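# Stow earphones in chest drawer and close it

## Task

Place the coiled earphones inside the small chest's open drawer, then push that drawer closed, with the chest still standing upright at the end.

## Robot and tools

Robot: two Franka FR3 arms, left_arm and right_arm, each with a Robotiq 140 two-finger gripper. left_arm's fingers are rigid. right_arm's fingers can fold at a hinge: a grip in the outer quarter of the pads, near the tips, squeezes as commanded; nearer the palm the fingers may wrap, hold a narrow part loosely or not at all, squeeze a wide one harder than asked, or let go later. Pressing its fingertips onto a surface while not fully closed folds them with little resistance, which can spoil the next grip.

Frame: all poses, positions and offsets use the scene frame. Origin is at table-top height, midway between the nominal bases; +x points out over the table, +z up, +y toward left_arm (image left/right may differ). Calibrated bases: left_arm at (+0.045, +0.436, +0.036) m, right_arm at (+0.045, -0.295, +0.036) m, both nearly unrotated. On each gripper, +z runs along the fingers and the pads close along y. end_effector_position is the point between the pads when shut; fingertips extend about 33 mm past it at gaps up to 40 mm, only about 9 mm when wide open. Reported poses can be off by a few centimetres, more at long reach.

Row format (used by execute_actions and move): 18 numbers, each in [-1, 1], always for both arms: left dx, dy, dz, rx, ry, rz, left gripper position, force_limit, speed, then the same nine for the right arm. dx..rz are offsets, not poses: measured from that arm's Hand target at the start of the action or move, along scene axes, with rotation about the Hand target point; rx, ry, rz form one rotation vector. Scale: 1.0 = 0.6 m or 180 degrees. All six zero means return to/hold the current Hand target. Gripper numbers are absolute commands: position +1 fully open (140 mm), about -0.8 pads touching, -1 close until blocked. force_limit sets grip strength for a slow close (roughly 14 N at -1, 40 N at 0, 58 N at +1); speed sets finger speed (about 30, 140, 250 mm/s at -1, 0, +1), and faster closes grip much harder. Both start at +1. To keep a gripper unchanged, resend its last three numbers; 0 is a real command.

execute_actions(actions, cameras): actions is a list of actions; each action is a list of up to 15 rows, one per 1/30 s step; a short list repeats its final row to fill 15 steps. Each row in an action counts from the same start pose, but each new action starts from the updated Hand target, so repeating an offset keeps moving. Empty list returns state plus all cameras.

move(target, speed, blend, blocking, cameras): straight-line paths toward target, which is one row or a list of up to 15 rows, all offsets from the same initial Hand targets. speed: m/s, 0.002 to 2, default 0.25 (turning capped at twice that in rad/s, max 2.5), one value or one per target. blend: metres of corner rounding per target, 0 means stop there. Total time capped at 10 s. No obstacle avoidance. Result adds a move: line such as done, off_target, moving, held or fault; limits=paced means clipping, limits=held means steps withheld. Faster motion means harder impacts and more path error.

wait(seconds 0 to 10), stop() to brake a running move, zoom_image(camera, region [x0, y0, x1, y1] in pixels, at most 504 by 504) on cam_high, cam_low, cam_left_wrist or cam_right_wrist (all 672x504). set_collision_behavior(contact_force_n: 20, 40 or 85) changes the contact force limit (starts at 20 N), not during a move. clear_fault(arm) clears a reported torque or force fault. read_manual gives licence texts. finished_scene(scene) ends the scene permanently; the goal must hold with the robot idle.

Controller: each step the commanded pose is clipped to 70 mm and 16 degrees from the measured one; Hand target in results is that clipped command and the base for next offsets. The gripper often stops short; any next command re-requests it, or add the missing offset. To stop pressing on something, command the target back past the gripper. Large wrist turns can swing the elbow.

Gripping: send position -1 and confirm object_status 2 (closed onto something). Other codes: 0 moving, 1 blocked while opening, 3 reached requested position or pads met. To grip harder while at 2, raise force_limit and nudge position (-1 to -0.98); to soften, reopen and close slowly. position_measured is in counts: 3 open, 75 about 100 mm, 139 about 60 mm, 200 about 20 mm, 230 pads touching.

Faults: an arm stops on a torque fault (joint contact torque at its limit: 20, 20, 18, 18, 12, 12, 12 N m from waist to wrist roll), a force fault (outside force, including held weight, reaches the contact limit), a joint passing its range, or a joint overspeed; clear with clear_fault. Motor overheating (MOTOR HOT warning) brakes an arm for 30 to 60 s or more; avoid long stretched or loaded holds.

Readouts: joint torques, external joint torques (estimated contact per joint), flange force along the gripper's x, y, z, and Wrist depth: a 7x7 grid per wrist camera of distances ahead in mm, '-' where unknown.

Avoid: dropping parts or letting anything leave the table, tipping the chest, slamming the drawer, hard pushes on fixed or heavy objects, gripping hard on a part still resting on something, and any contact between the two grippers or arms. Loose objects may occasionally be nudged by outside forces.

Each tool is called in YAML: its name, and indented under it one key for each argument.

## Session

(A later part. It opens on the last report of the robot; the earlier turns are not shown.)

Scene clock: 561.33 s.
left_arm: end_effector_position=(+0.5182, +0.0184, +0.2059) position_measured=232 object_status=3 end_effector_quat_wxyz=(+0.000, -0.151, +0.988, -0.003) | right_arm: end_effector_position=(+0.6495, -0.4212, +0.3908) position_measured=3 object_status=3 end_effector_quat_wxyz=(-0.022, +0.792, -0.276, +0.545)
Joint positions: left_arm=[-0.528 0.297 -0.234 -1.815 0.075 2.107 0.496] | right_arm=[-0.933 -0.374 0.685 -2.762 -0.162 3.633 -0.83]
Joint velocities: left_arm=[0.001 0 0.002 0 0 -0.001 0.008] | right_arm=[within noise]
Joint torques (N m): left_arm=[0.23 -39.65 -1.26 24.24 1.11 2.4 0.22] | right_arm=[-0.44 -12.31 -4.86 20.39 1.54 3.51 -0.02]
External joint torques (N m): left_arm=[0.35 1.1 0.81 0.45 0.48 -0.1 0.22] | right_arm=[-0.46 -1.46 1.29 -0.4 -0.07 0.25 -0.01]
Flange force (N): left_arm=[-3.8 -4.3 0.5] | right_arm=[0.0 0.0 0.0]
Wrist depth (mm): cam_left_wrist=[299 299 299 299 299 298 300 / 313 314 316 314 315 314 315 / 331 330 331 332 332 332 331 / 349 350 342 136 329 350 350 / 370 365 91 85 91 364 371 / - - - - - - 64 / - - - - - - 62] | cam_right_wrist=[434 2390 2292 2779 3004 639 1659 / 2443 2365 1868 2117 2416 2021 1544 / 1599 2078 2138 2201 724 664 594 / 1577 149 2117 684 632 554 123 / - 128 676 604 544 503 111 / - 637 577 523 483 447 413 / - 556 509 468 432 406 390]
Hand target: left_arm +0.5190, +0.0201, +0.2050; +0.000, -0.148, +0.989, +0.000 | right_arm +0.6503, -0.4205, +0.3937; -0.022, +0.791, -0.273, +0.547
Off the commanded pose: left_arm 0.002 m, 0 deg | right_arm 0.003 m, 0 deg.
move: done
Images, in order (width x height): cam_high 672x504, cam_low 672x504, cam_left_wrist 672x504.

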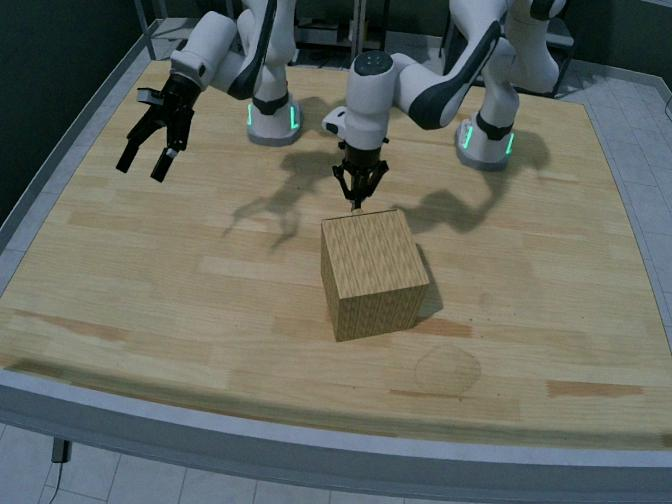

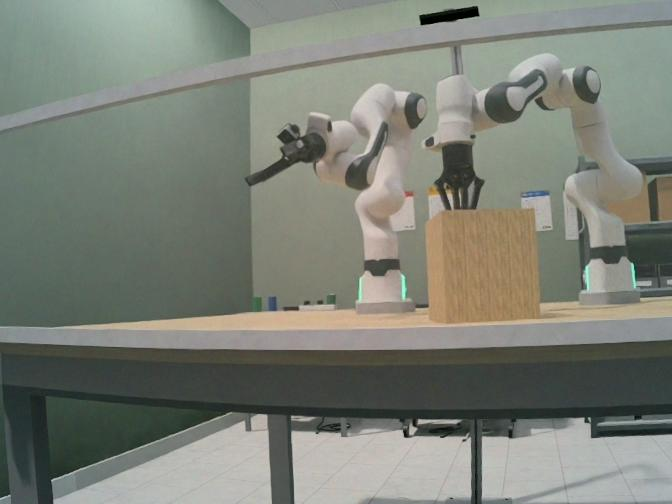

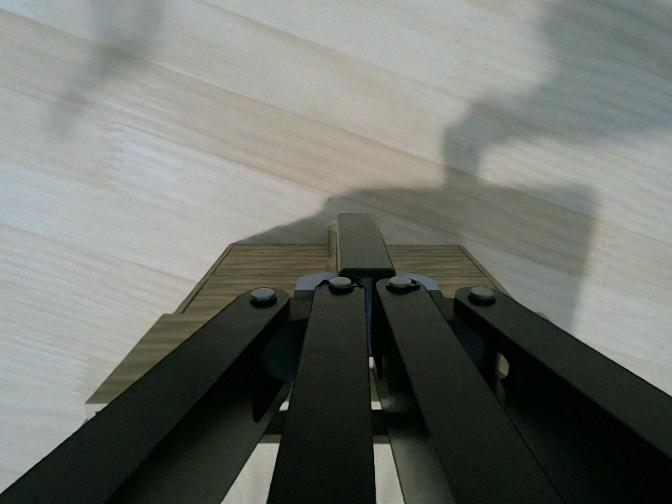

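move:
  target: [0.0127, 0.004, 0, 0, 0, 0, -1, -0.9, -0.5, 0, 0, 0, 0, 0, 0, 1, 1, 1]
  speed: 0.03
  cameras: ["cam_left_wrist"]

Scene clock: 569.57 s.
left_arm: end_effector_position=(+0.5250, +0.0201, +0.2058) position_measured=232 object_status=3 end_effector_quat_wxyz=(+0.000, -0.151, +0.989, -0.002) | right_arm: end_effector_position=(+0.6495, -0.4212, +0.3908) position_measured=3 object_status=3 end_effector_quat_wxyz=(-0.022, +0.792, -0.276, +0.545)
Joint positions: left_arm=[-0.523 0.309 -0.231 -1.797 0.076 2.1 0.506] | right_arm=[-0.933 -0.374 0.685 -2.762 -0.162 3.633 -0.83]
Joint velocities: left_arm=[0 0 0.002 0.001 0 0 0.007] | right_arm=[within noise]
Joint torques (N m): left_arm=[0.37 -40.17 -0.95 24.29 1.14 2.46 0.32] | right_arm=[-0.4 -12.3 -4.88 20.38 1.55 3.49 -0.04]
External joint torques (N m): left_arm=[0.6 1.27 1.29 0.35 0.51 -0.06 0.32] | right_arm=[-0.4 -1.54 1.28 -0.29 -0.07 0.25 -0.03]
Flange force (N): left_arm=[-4.5 -3.9 0.9] | right_arm=[0.0 0.0 0.0]
Wrist depth (mm): cam_left_wrist=[299 300 299 300 300 300 299 / 314 313 314 314 314 315 315 / 330 331 331 330 331 332 333 / 350 350 342 136 306 351 350 / 371 367 91 85 91 234 371 / - - - - - - 64 / - - - - - - 62] | cam_right_wrist=[2223 2223 2390 2585 - - - / 2887 2416 1933 2058 2470 1884 1697 / 1611 1967 2003 2158 726 666 590 / 1555 149 2246 688 628 561 123 / - 137 668 596 548 502 111 / - 633 576 528 485 446 412 / - 556 509 468 435 404 390]
Hand target: left_arm +0.5266, +0.0225, +0.2050; +0.000, -0.148, +0.989, +0.000 | right_arm +0.6503, -0.4205, +0.3937; -0.022, +0.791, -0.273, +0.547
Off the commanded pose: left_arm 0.003 m, 0 deg | right_arm 0.003 m, 0 deg.
move: done
Images, in order (width x height): cam_left_wrist 672x504.

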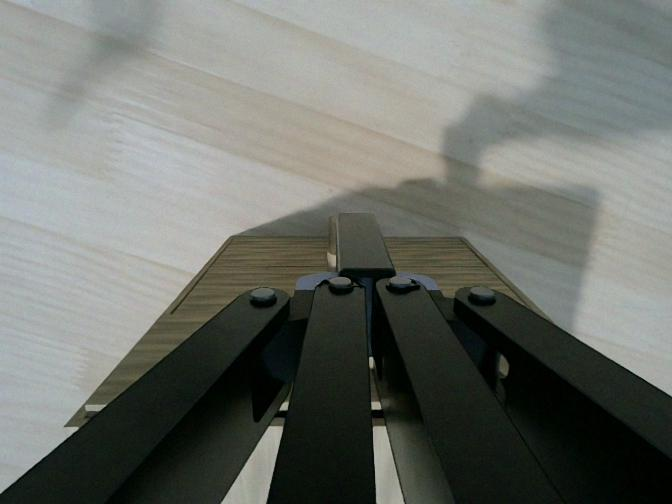

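move:
  target: [0.0056, 0.0012, 0, 0, 0, 0, -1, -0.9, -0.5, 0, 0, 0, 0, 0, 0, 1, 1, 1]
  speed: 0.02
  cameras: ["cam_left_wrist"]

Scene clock: 575.67 s.
left_arm: end_effector_position=(+0.5281, +0.0209, +0.2057) position_measured=232 object_status=3 end_effector_quat_wxyz=(-0.001, -0.150, +0.989, -0.002) | right_arm: end_effector_position=(+0.6495, -0.4212, +0.3908) position_measured=3 object_status=3 end_effector_quat_wxyz=(-0.022, +0.792, -0.276, +0.545)
Joint positions: left_arm=[-0.521 0.315 -0.229 -1.788 0.077 2.097 0.511] | right_arm=[-0.933 -0.374 0.685 -2.762 -0.162 3.633 -0.83]
Joint velocities: left_arm=[0 0.001 -0.002 0.002 0.001 -0.002 0.004] | right_arm=[within noise]
Joint torques (N m): left_arm=[0.25 -40.26 -0.88 24.16 1.13 2.48 0.36] | right_arm=[-0.41 -12.23 -4.91 20.43 1.56 3.52 0.02]
External joint torques (N m): left_arm=[0.15 1.49 1.09 0.1 0.49 -0.05 0.36] | right_arm=[-0.37 -1.49 1.27 -0.18 -0.06 0.28 0.02]
Flange force (N): left_arm=[-3.9 -3.9 1.4] | right_arm=[0.0 0.0 0.0]
Wrist depth (mm): cam_left_wrist=[299 298 299 299 301 300 300 / 313 314 314 313 314 315 315 / 330 331 332 331 331 331 331 / 349 351 298 136 297 348 350 / 371 362 91 85 91 209 371 / - - - - - - 64 / - - - - - - 62] | cam_right_wrist=[1933 2316 2526 2814 2555 - - / 2498 2340 1868 2078 2365 2040 1611 / 1647 2711 2021 2201 713 664 601 / 1599 149 2246 686 626 563 123 / - 127 666 606 549 501 111 / - 633 577 528 485 446 413 / - 557 512 468 435 406 389]
Hand target: left_arm +0.5300, +0.0233, +0.2050; +0.000, -0.148, +0.989, +0.000 | right_arm +0.6503, -0.4205, +0.3937; -0.022, +0.791, -0.273, +0.547
Off the commanded pose: left_arm 0.003 m, 0 deg | right_arm 0.003 m, 0 deg.
move: done
Images, in order (width x height): cam_left_wrist 672x504.

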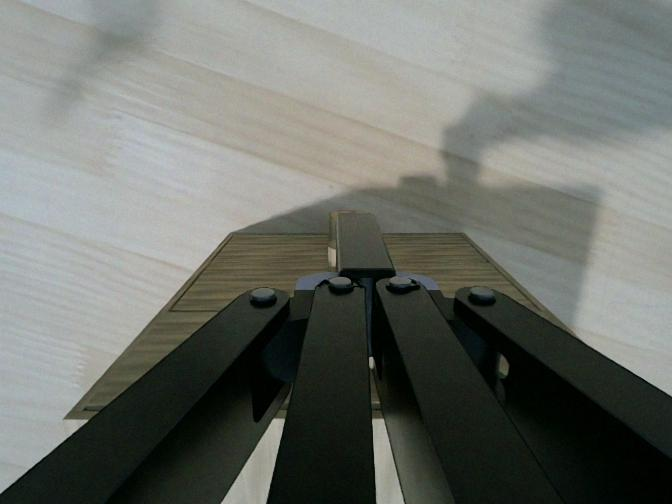

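move:
  target: [0.004, 0.0012, 0, 0, 0, 0, -1, -0.9, -0.5, 0, 0, 0, 0, 0, 0, 1, 1, 1]
  speed: 0.02

zoom_image:
  camera: "cam_left_wrist"
  region: [50, 220, 300, 440]

Scene clock: 579.47 s.
left_arm: end_effector_position=(+0.5295, +0.0213, +0.2057) position_measured=232 object_status=3 end_effector_quat_wxyz=(-0.001, -0.150, +0.989, -0.002) | right_arm: end_effector_position=(+0.6495, -0.4212, +0.3908) position_measured=3 object_status=3 end_effector_quat_wxyz=(-0.022, +0.792, -0.276, +0.545)
Joint positions: left_arm=[-0.52 0.319 -0.228 -1.782 0.077 2.093 0.514] | right_arm=[-0.933 -0.374 0.685 -2.762 -0.162 3.633 -0.83]
Joint velocities: left_arm=[-0.001 0.003 0 0.001 -0.001 -0.002 0.004] | right_arm=[within noise]
Joint torques (N m): left_arm=[0.67 -40.27 -0.47 23.92 1.16 2.81 0.32] | right_arm=[-0.47 -12.29 -4.88 20.35 1.54 3.52 -0.01]
External joint torques (N m): left_arm=[0.75 1.26 1.66 0.06 0.53 0.31 0.32] | right_arm=[-0.47 -1.48 1.28 -0.39 -0.08 0.26 0]
Flange force (N): left_arm=[-3.8 -2.1 2.1] | right_arm=[0.0 0.0 0.0]
Wrist depth (mm): cam_left_wrist=[299 299 299 299 300 299 299 / 313 313 314 314 314 315 315 / 331 329 331 331 332 332 334 / 349 348 293 136 293 347 350 / 370 361 91 85 91 206 373 / - - - - - - 64 / - - - - - - 62] | cam_right_wrist=[435 2316 2340 2711 2646 670 - / 2678 2340 1950 2021 2416 751 1577 / 1599 1853 2040 2138 724 658 588 / 1555 149 2223 676 628 563 123 / - 128 664 604 546 503 111 / - 630 577 529 485 448 413 / - 553 508 469 435 405 387]
Hand target: left_arm +0.5324, +0.0240, +0.2050; +0.000, -0.148, +0.989, +0.000 | right_arm +0.6503, -0.4205, +0.3937; -0.022, +0.791, -0.273, +0.547
Off the commanded pose: left_arm 0.004 m, 0 deg | right_arm 0.003 m, 0 deg.
move: off_target (left_arm)

Scaled by 2.016 from the camera's 672x504 image, which has a finer 960x720 frame.
This view is cut from an older image: the scene may have changed since it was taken.

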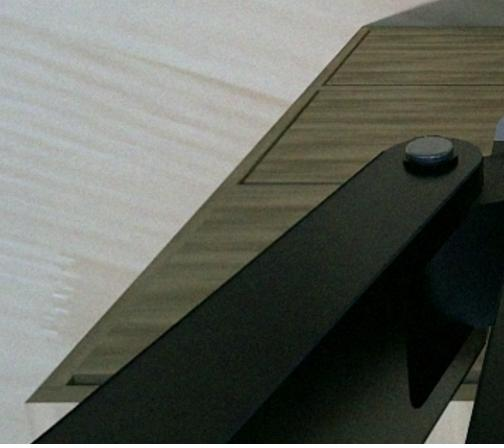

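move:
  target: [0.0036, 0.0012, 0, 0, 0, 0, -1, -0.9, -0.5, 0, 0, 0, 0, 0, 0, 1, 1, 1]
  speed: 0.02
  cameras: ["cam_left_wrist"]

Scene clock: 584.83 s.
left_arm: end_effector_position=(+0.5304, +0.0216, +0.2054) position_measured=232 object_status=3 end_effector_quat_wxyz=(-0.002, -0.149, +0.989, -0.001) | right_arm: end_effector_position=(+0.6495, -0.4212, +0.3908) position_measured=3 object_status=3 end_effector_quat_wxyz=(-0.022, +0.792, -0.276, +0.545)
Joint positions: left_arm=[-0.52 0.323 -0.228 -1.777 0.077 2.09 0.517] | right_arm=[-0.933 -0.374 0.685 -2.762 -0.162 3.633 -0.83]
Joint velocities: left_arm=[0 0.001 0 0.002 0.002 -0.002 0.004] | right_arm=[within noise]
Joint torques (N m): left_arm=[1.66 -40.11 0.35 25.13 1.46 3.05 0.28] | right_arm=[-0.49 -12.34 -4.79 20.36 1.56 3.52 0]
External joint torques (N m): left_arm=[1.69 1.68 2.45 1.21 0.82 0.55 0.28] | right_arm=[-0.39 -1.67 1.44 -0.29 -0.07 0.29 0]
Flange force (N): left_arm=[-8.1 -6.4 1.7] | right_arm=[0.0 0.0 0.0]
Wrist depth (mm): cam_left_wrist=[298 299 298 300 300 300 300 / 313 313 314 315 314 315 317 / 330 330 329 330 331 332 333 / 348 348 292 136 289 345 351 / 368 359 91 85 91 196 372 / - - - - - - 64 / - - - - - - 62] | cam_right_wrist=[434 2526 2365 2340 - 635 - / 2887 2443 1884 2021 2365 743 1588 / 1611 1837 2040 2201 726 664 588 / 1492 138 2223 693 628 561 123 / - 119 664 598 545 502 111 / - 630 571 527 484 446 413 / - 552 508 467 433 405 387]
Hand target: left_arm +0.5345, +0.0247, +0.2050; +0.000, -0.148, +0.989, +0.000 | right_arm +0.6503, -0.4205, +0.3937; -0.022, +0.791, -0.273, +0.547
Off the commanded pose: left_arm 0.005 m, 0 deg | right_arm 0.003 m, 0 deg.
move: off_target (left_arm)
Images, in order (width x height): cam_left_wrist 672x504.

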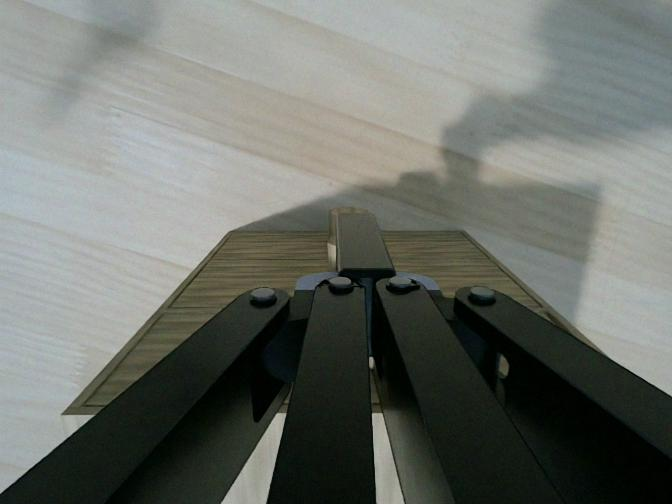

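zoom_image:
  camera: "cam_left_wrist"
  region: [50, 220, 300, 440]

zoom_image:
  camera: "cam_left_wrist"
  region: [400, 210, 650, 430]

Scaled by 2.016 from the camera's 672x504 image, which has a finer 960x720 frame.

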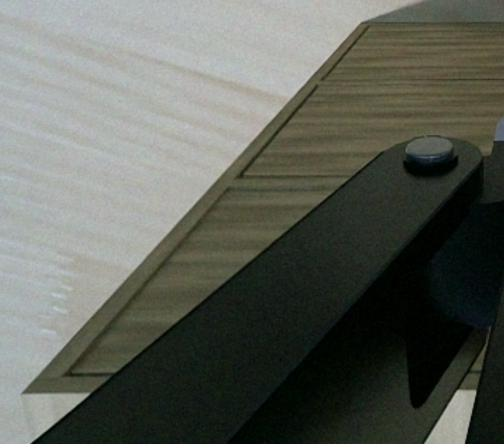

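Scaled by 2.016 from the camera's 672x504 image, which has a finer 960x720 frame.

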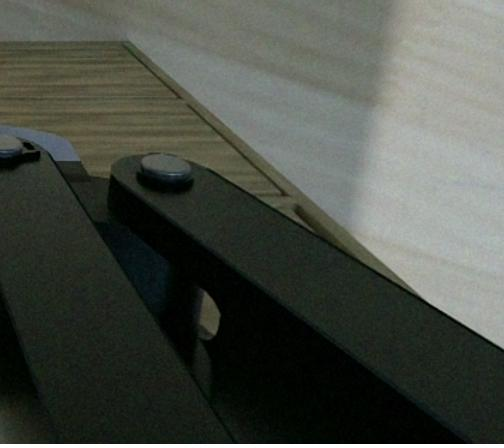

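move:
  target: [0.0032, 0.001, 0, 0, 0, 0, -1, -0.9, -0.5, 0, 0, 0, 0, 0, 0, 1, 1, 1]
  speed: 0.02
  cameras: ["cam_left_wrist"]

Scene clock: 592.47 s.
left_arm: end_effector_position=(+0.5304, +0.0216, +0.2054) position_measured=232 object_status=3 end_effector_quat_wxyz=(-0.003, -0.148, +0.989, +0.000) | right_arm: end_effector_position=(+0.6495, -0.4212, +0.3908) position_measured=3 object_status=3 end_effector_quat_wxyz=(-0.022, +0.792, -0.276, +0.545)
Joint positions: left_arm=[-0.52 0.325 -0.228 -1.773 0.077 2.086 0.52] | right_arm=[-0.933 -0.374 0.685 -2.762 -0.162 3.633 -0.83]
Joint torques (N m): left_arm=[2.54 -40.07 1.1 25.27 1.72 3.5 0.22] | right_arm=[-0.48 -12.31 -4.88 20.34 1.55 3.51 -0.01]
External joint torques (N m): left_arm=[2.75 1.89 3.37 1.29 1.09 1 0.22] | right_arm=[-0.54 -1.48 1.22 -0.41 -0.05 0.26 0]
Flange force (N): left_arm=[-9.5 -5.8 2.9] | right_arm=[0.0 0.0 0.0]
Wrist depth (mm): cam_left_wrist=[300 298 298 299 299 300 301 / 313 315 314 313 315 317 317 / 330 330 331 331 331 331 332 / 347 348 292 136 289 347 352 / 368 359 91 85 91 191 371 / - - - - - - 64 / - - - - - - 62] | cam_right_wrist=[431 2340 2390 2711 - 1778 - / 2268 2470 1900 2097 2498 767 1416 / 1544 2745 2058 2292 726 654 598 / 1533 148 2201 690 632 566 123 / - 137 664 607 552 505 111 / - 644 580 532 480 447 412 / - 557 509 467 433 403 389]
Hand target: left_arm +0.5364, +0.0253, +0.2050; +0.000, -0.148, +0.989, +0.000 | right_arm +0.6503, -0.4205, +0.3937; -0.022, +0.791, -0.273, +0.547
Off the commanded pose: left_arm 0.007 m, 0 deg | right_arm 0.003 m, 0 deg.
move: off_target (left_arm)
Images, in order (width x height): cam_left_wrist 672x504.

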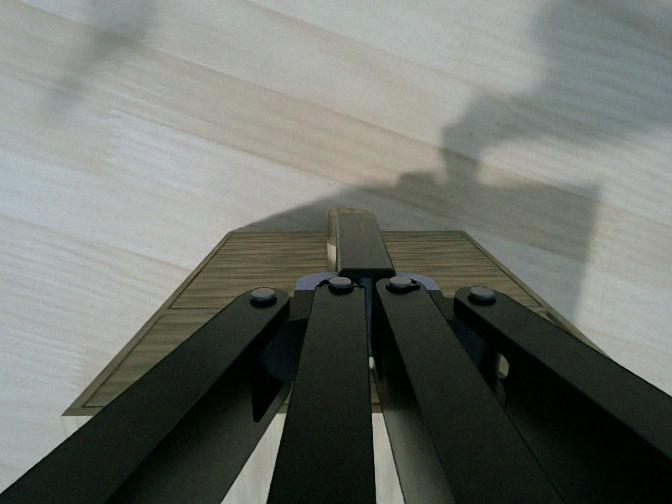

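move:
  target:
    - [-0.024, -0.0075, 0, 0, 0, 0, -1, -0.9, -0.5, 0, 0, 0, 0, 0, 0, 1, 1, 1]
    - [-0.127, -0.0396, 0.02, 0, 0, 0, -1, -0.9, -0.5, 0, 0, 0, 0, 0, 0, 1, 1, 1]
    - [-0.19, -0.06, 0.3, 0, 0, 0, -1, -0.9, -0.5, 0, 0, 0, 0, 0, 0, 1, 1, 1]
  speed: [0.05, 0.1, 0.2]
  blend: [0.003, 0.02, 0]
  cameras: ["all"]

Scene clock: 601.80 s.
left_arm: end_effector_position=(+0.4241, -0.0103, +0.3859) position_measured=232 object_status=3 end_effector_quat_wxyz=(+0.003, -0.145, +0.989, -0.001) | right_arm: end_effector_position=(+0.6495, -0.4212, +0.3908) position_measured=3 object_status=3 end_effector_quat_wxyz=(-0.022, +0.792, -0.276, +0.545)
Joint positions: left_arm=[-0.61 0.071 -0.29 -1.65 0.025 1.723 0.396] | right_arm=[-0.933 -0.374 0.685 -2.762 -0.162 3.633 -0.83]
Joint velocities: left_arm=[0 0 0.001 0 -0.001 -0.004 -0.003] | right_arm=[within noise]
Joint torques (N m): left_arm=[-0.45 -32.97 -0.23 24.98 0.19 2.38 -0.18] | right_arm=[-0.45 -12.3 -4.83 20.41 1.55 3.53 0.04]
External joint torques (N m): left_arm=[-0.42 0.85 0.39 0.43 -0.55 -0.15 -0.18] | right_arm=[-0.56 -1.44 1.22 -0.38 -0.05 0.26 0.05]
Flange force (N): left_arm=[-1.5 -4.3 -1.7] | right_arm=[0.0 0.0 0.0]
Wrist depth (mm): cam_left_wrist=[463 459 464 462 462 463 464 / 483 488 483 484 484 486 487 / 514 515 513 513 510 515 517 / 540 540 540 123 535 544 543 / 573 569 91 85 91 563 579 / - - - - - - 64 / - - - - - - 62] | cam_right_wrist=[435 2179 2443 2078 2711 708 - / 2498 2416 1822 2058 2443 756 1723 / 1647 2711 2058 2138 719 662 591 / 1555 149 2138 686 623 564 123 / - 137 666 602 544 502 111 / - 637 580 523 483 451 411 / - 556 513 467 434 404 389]
Hand target: left_arm +0.4224, -0.0107, +0.3850; +0.000, -0.148, +0.989, +0.000 | right_arm +0.6503, -0.4205, +0.3937; -0.022, +0.791, -0.273, +0.547
Off the commanded pose: left_arm 0.002 m, 0 deg | right_arm 0.003 m, 0 deg.
move: done

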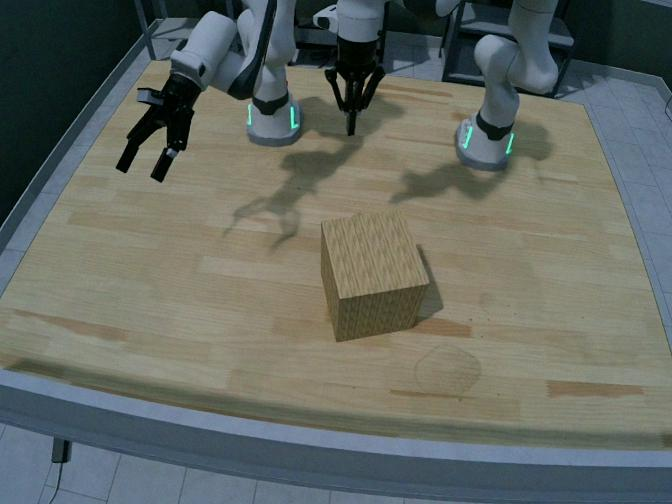

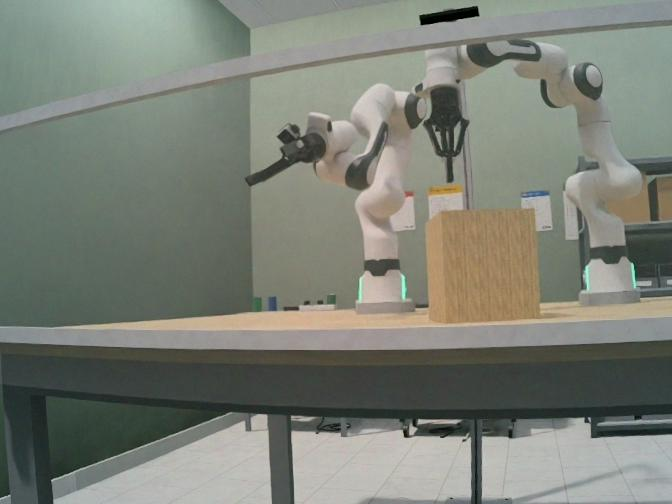

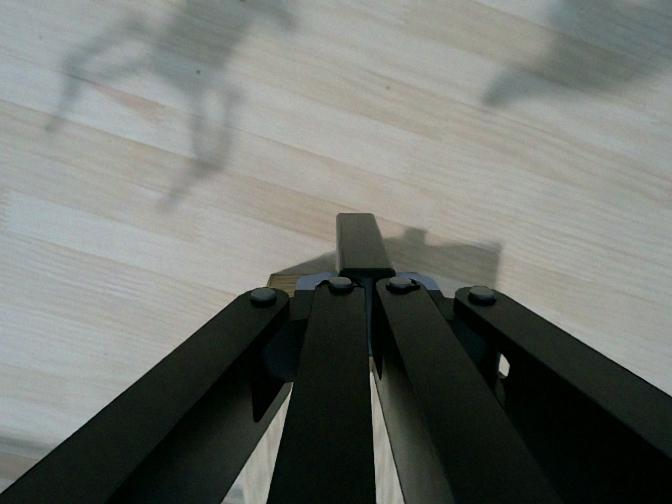

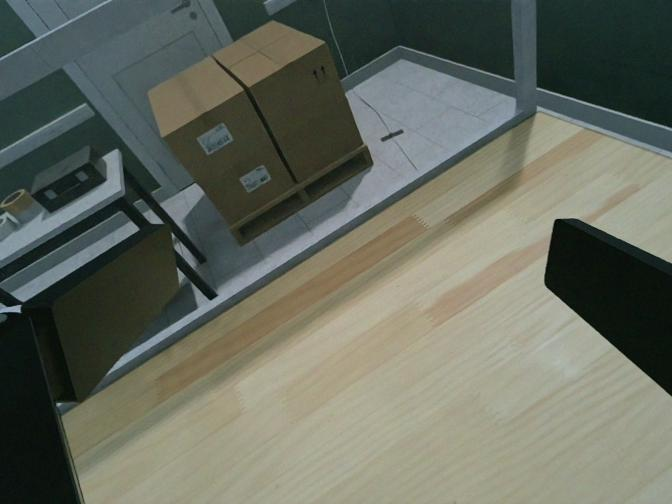

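zoom_image:
  camera: "cam_high"
  region: [300, 180, 440, 290]

zoom_image:
  camera: "cam_left_wrist"
  region: [220, 230, 520, 504]

Scaled by 3.600 from the camera's 672x504 image, which has a finer 960x720 frame.

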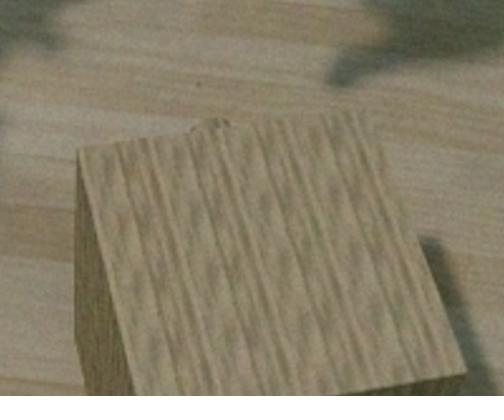

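Scaled by 1.680 from the camera's 672x504 image, which has a finer 960x720 frame.

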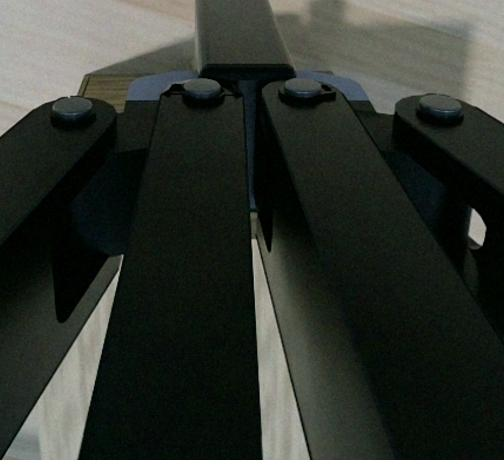

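finished_scene:
  scene: 2

The scene is finished: the task was done.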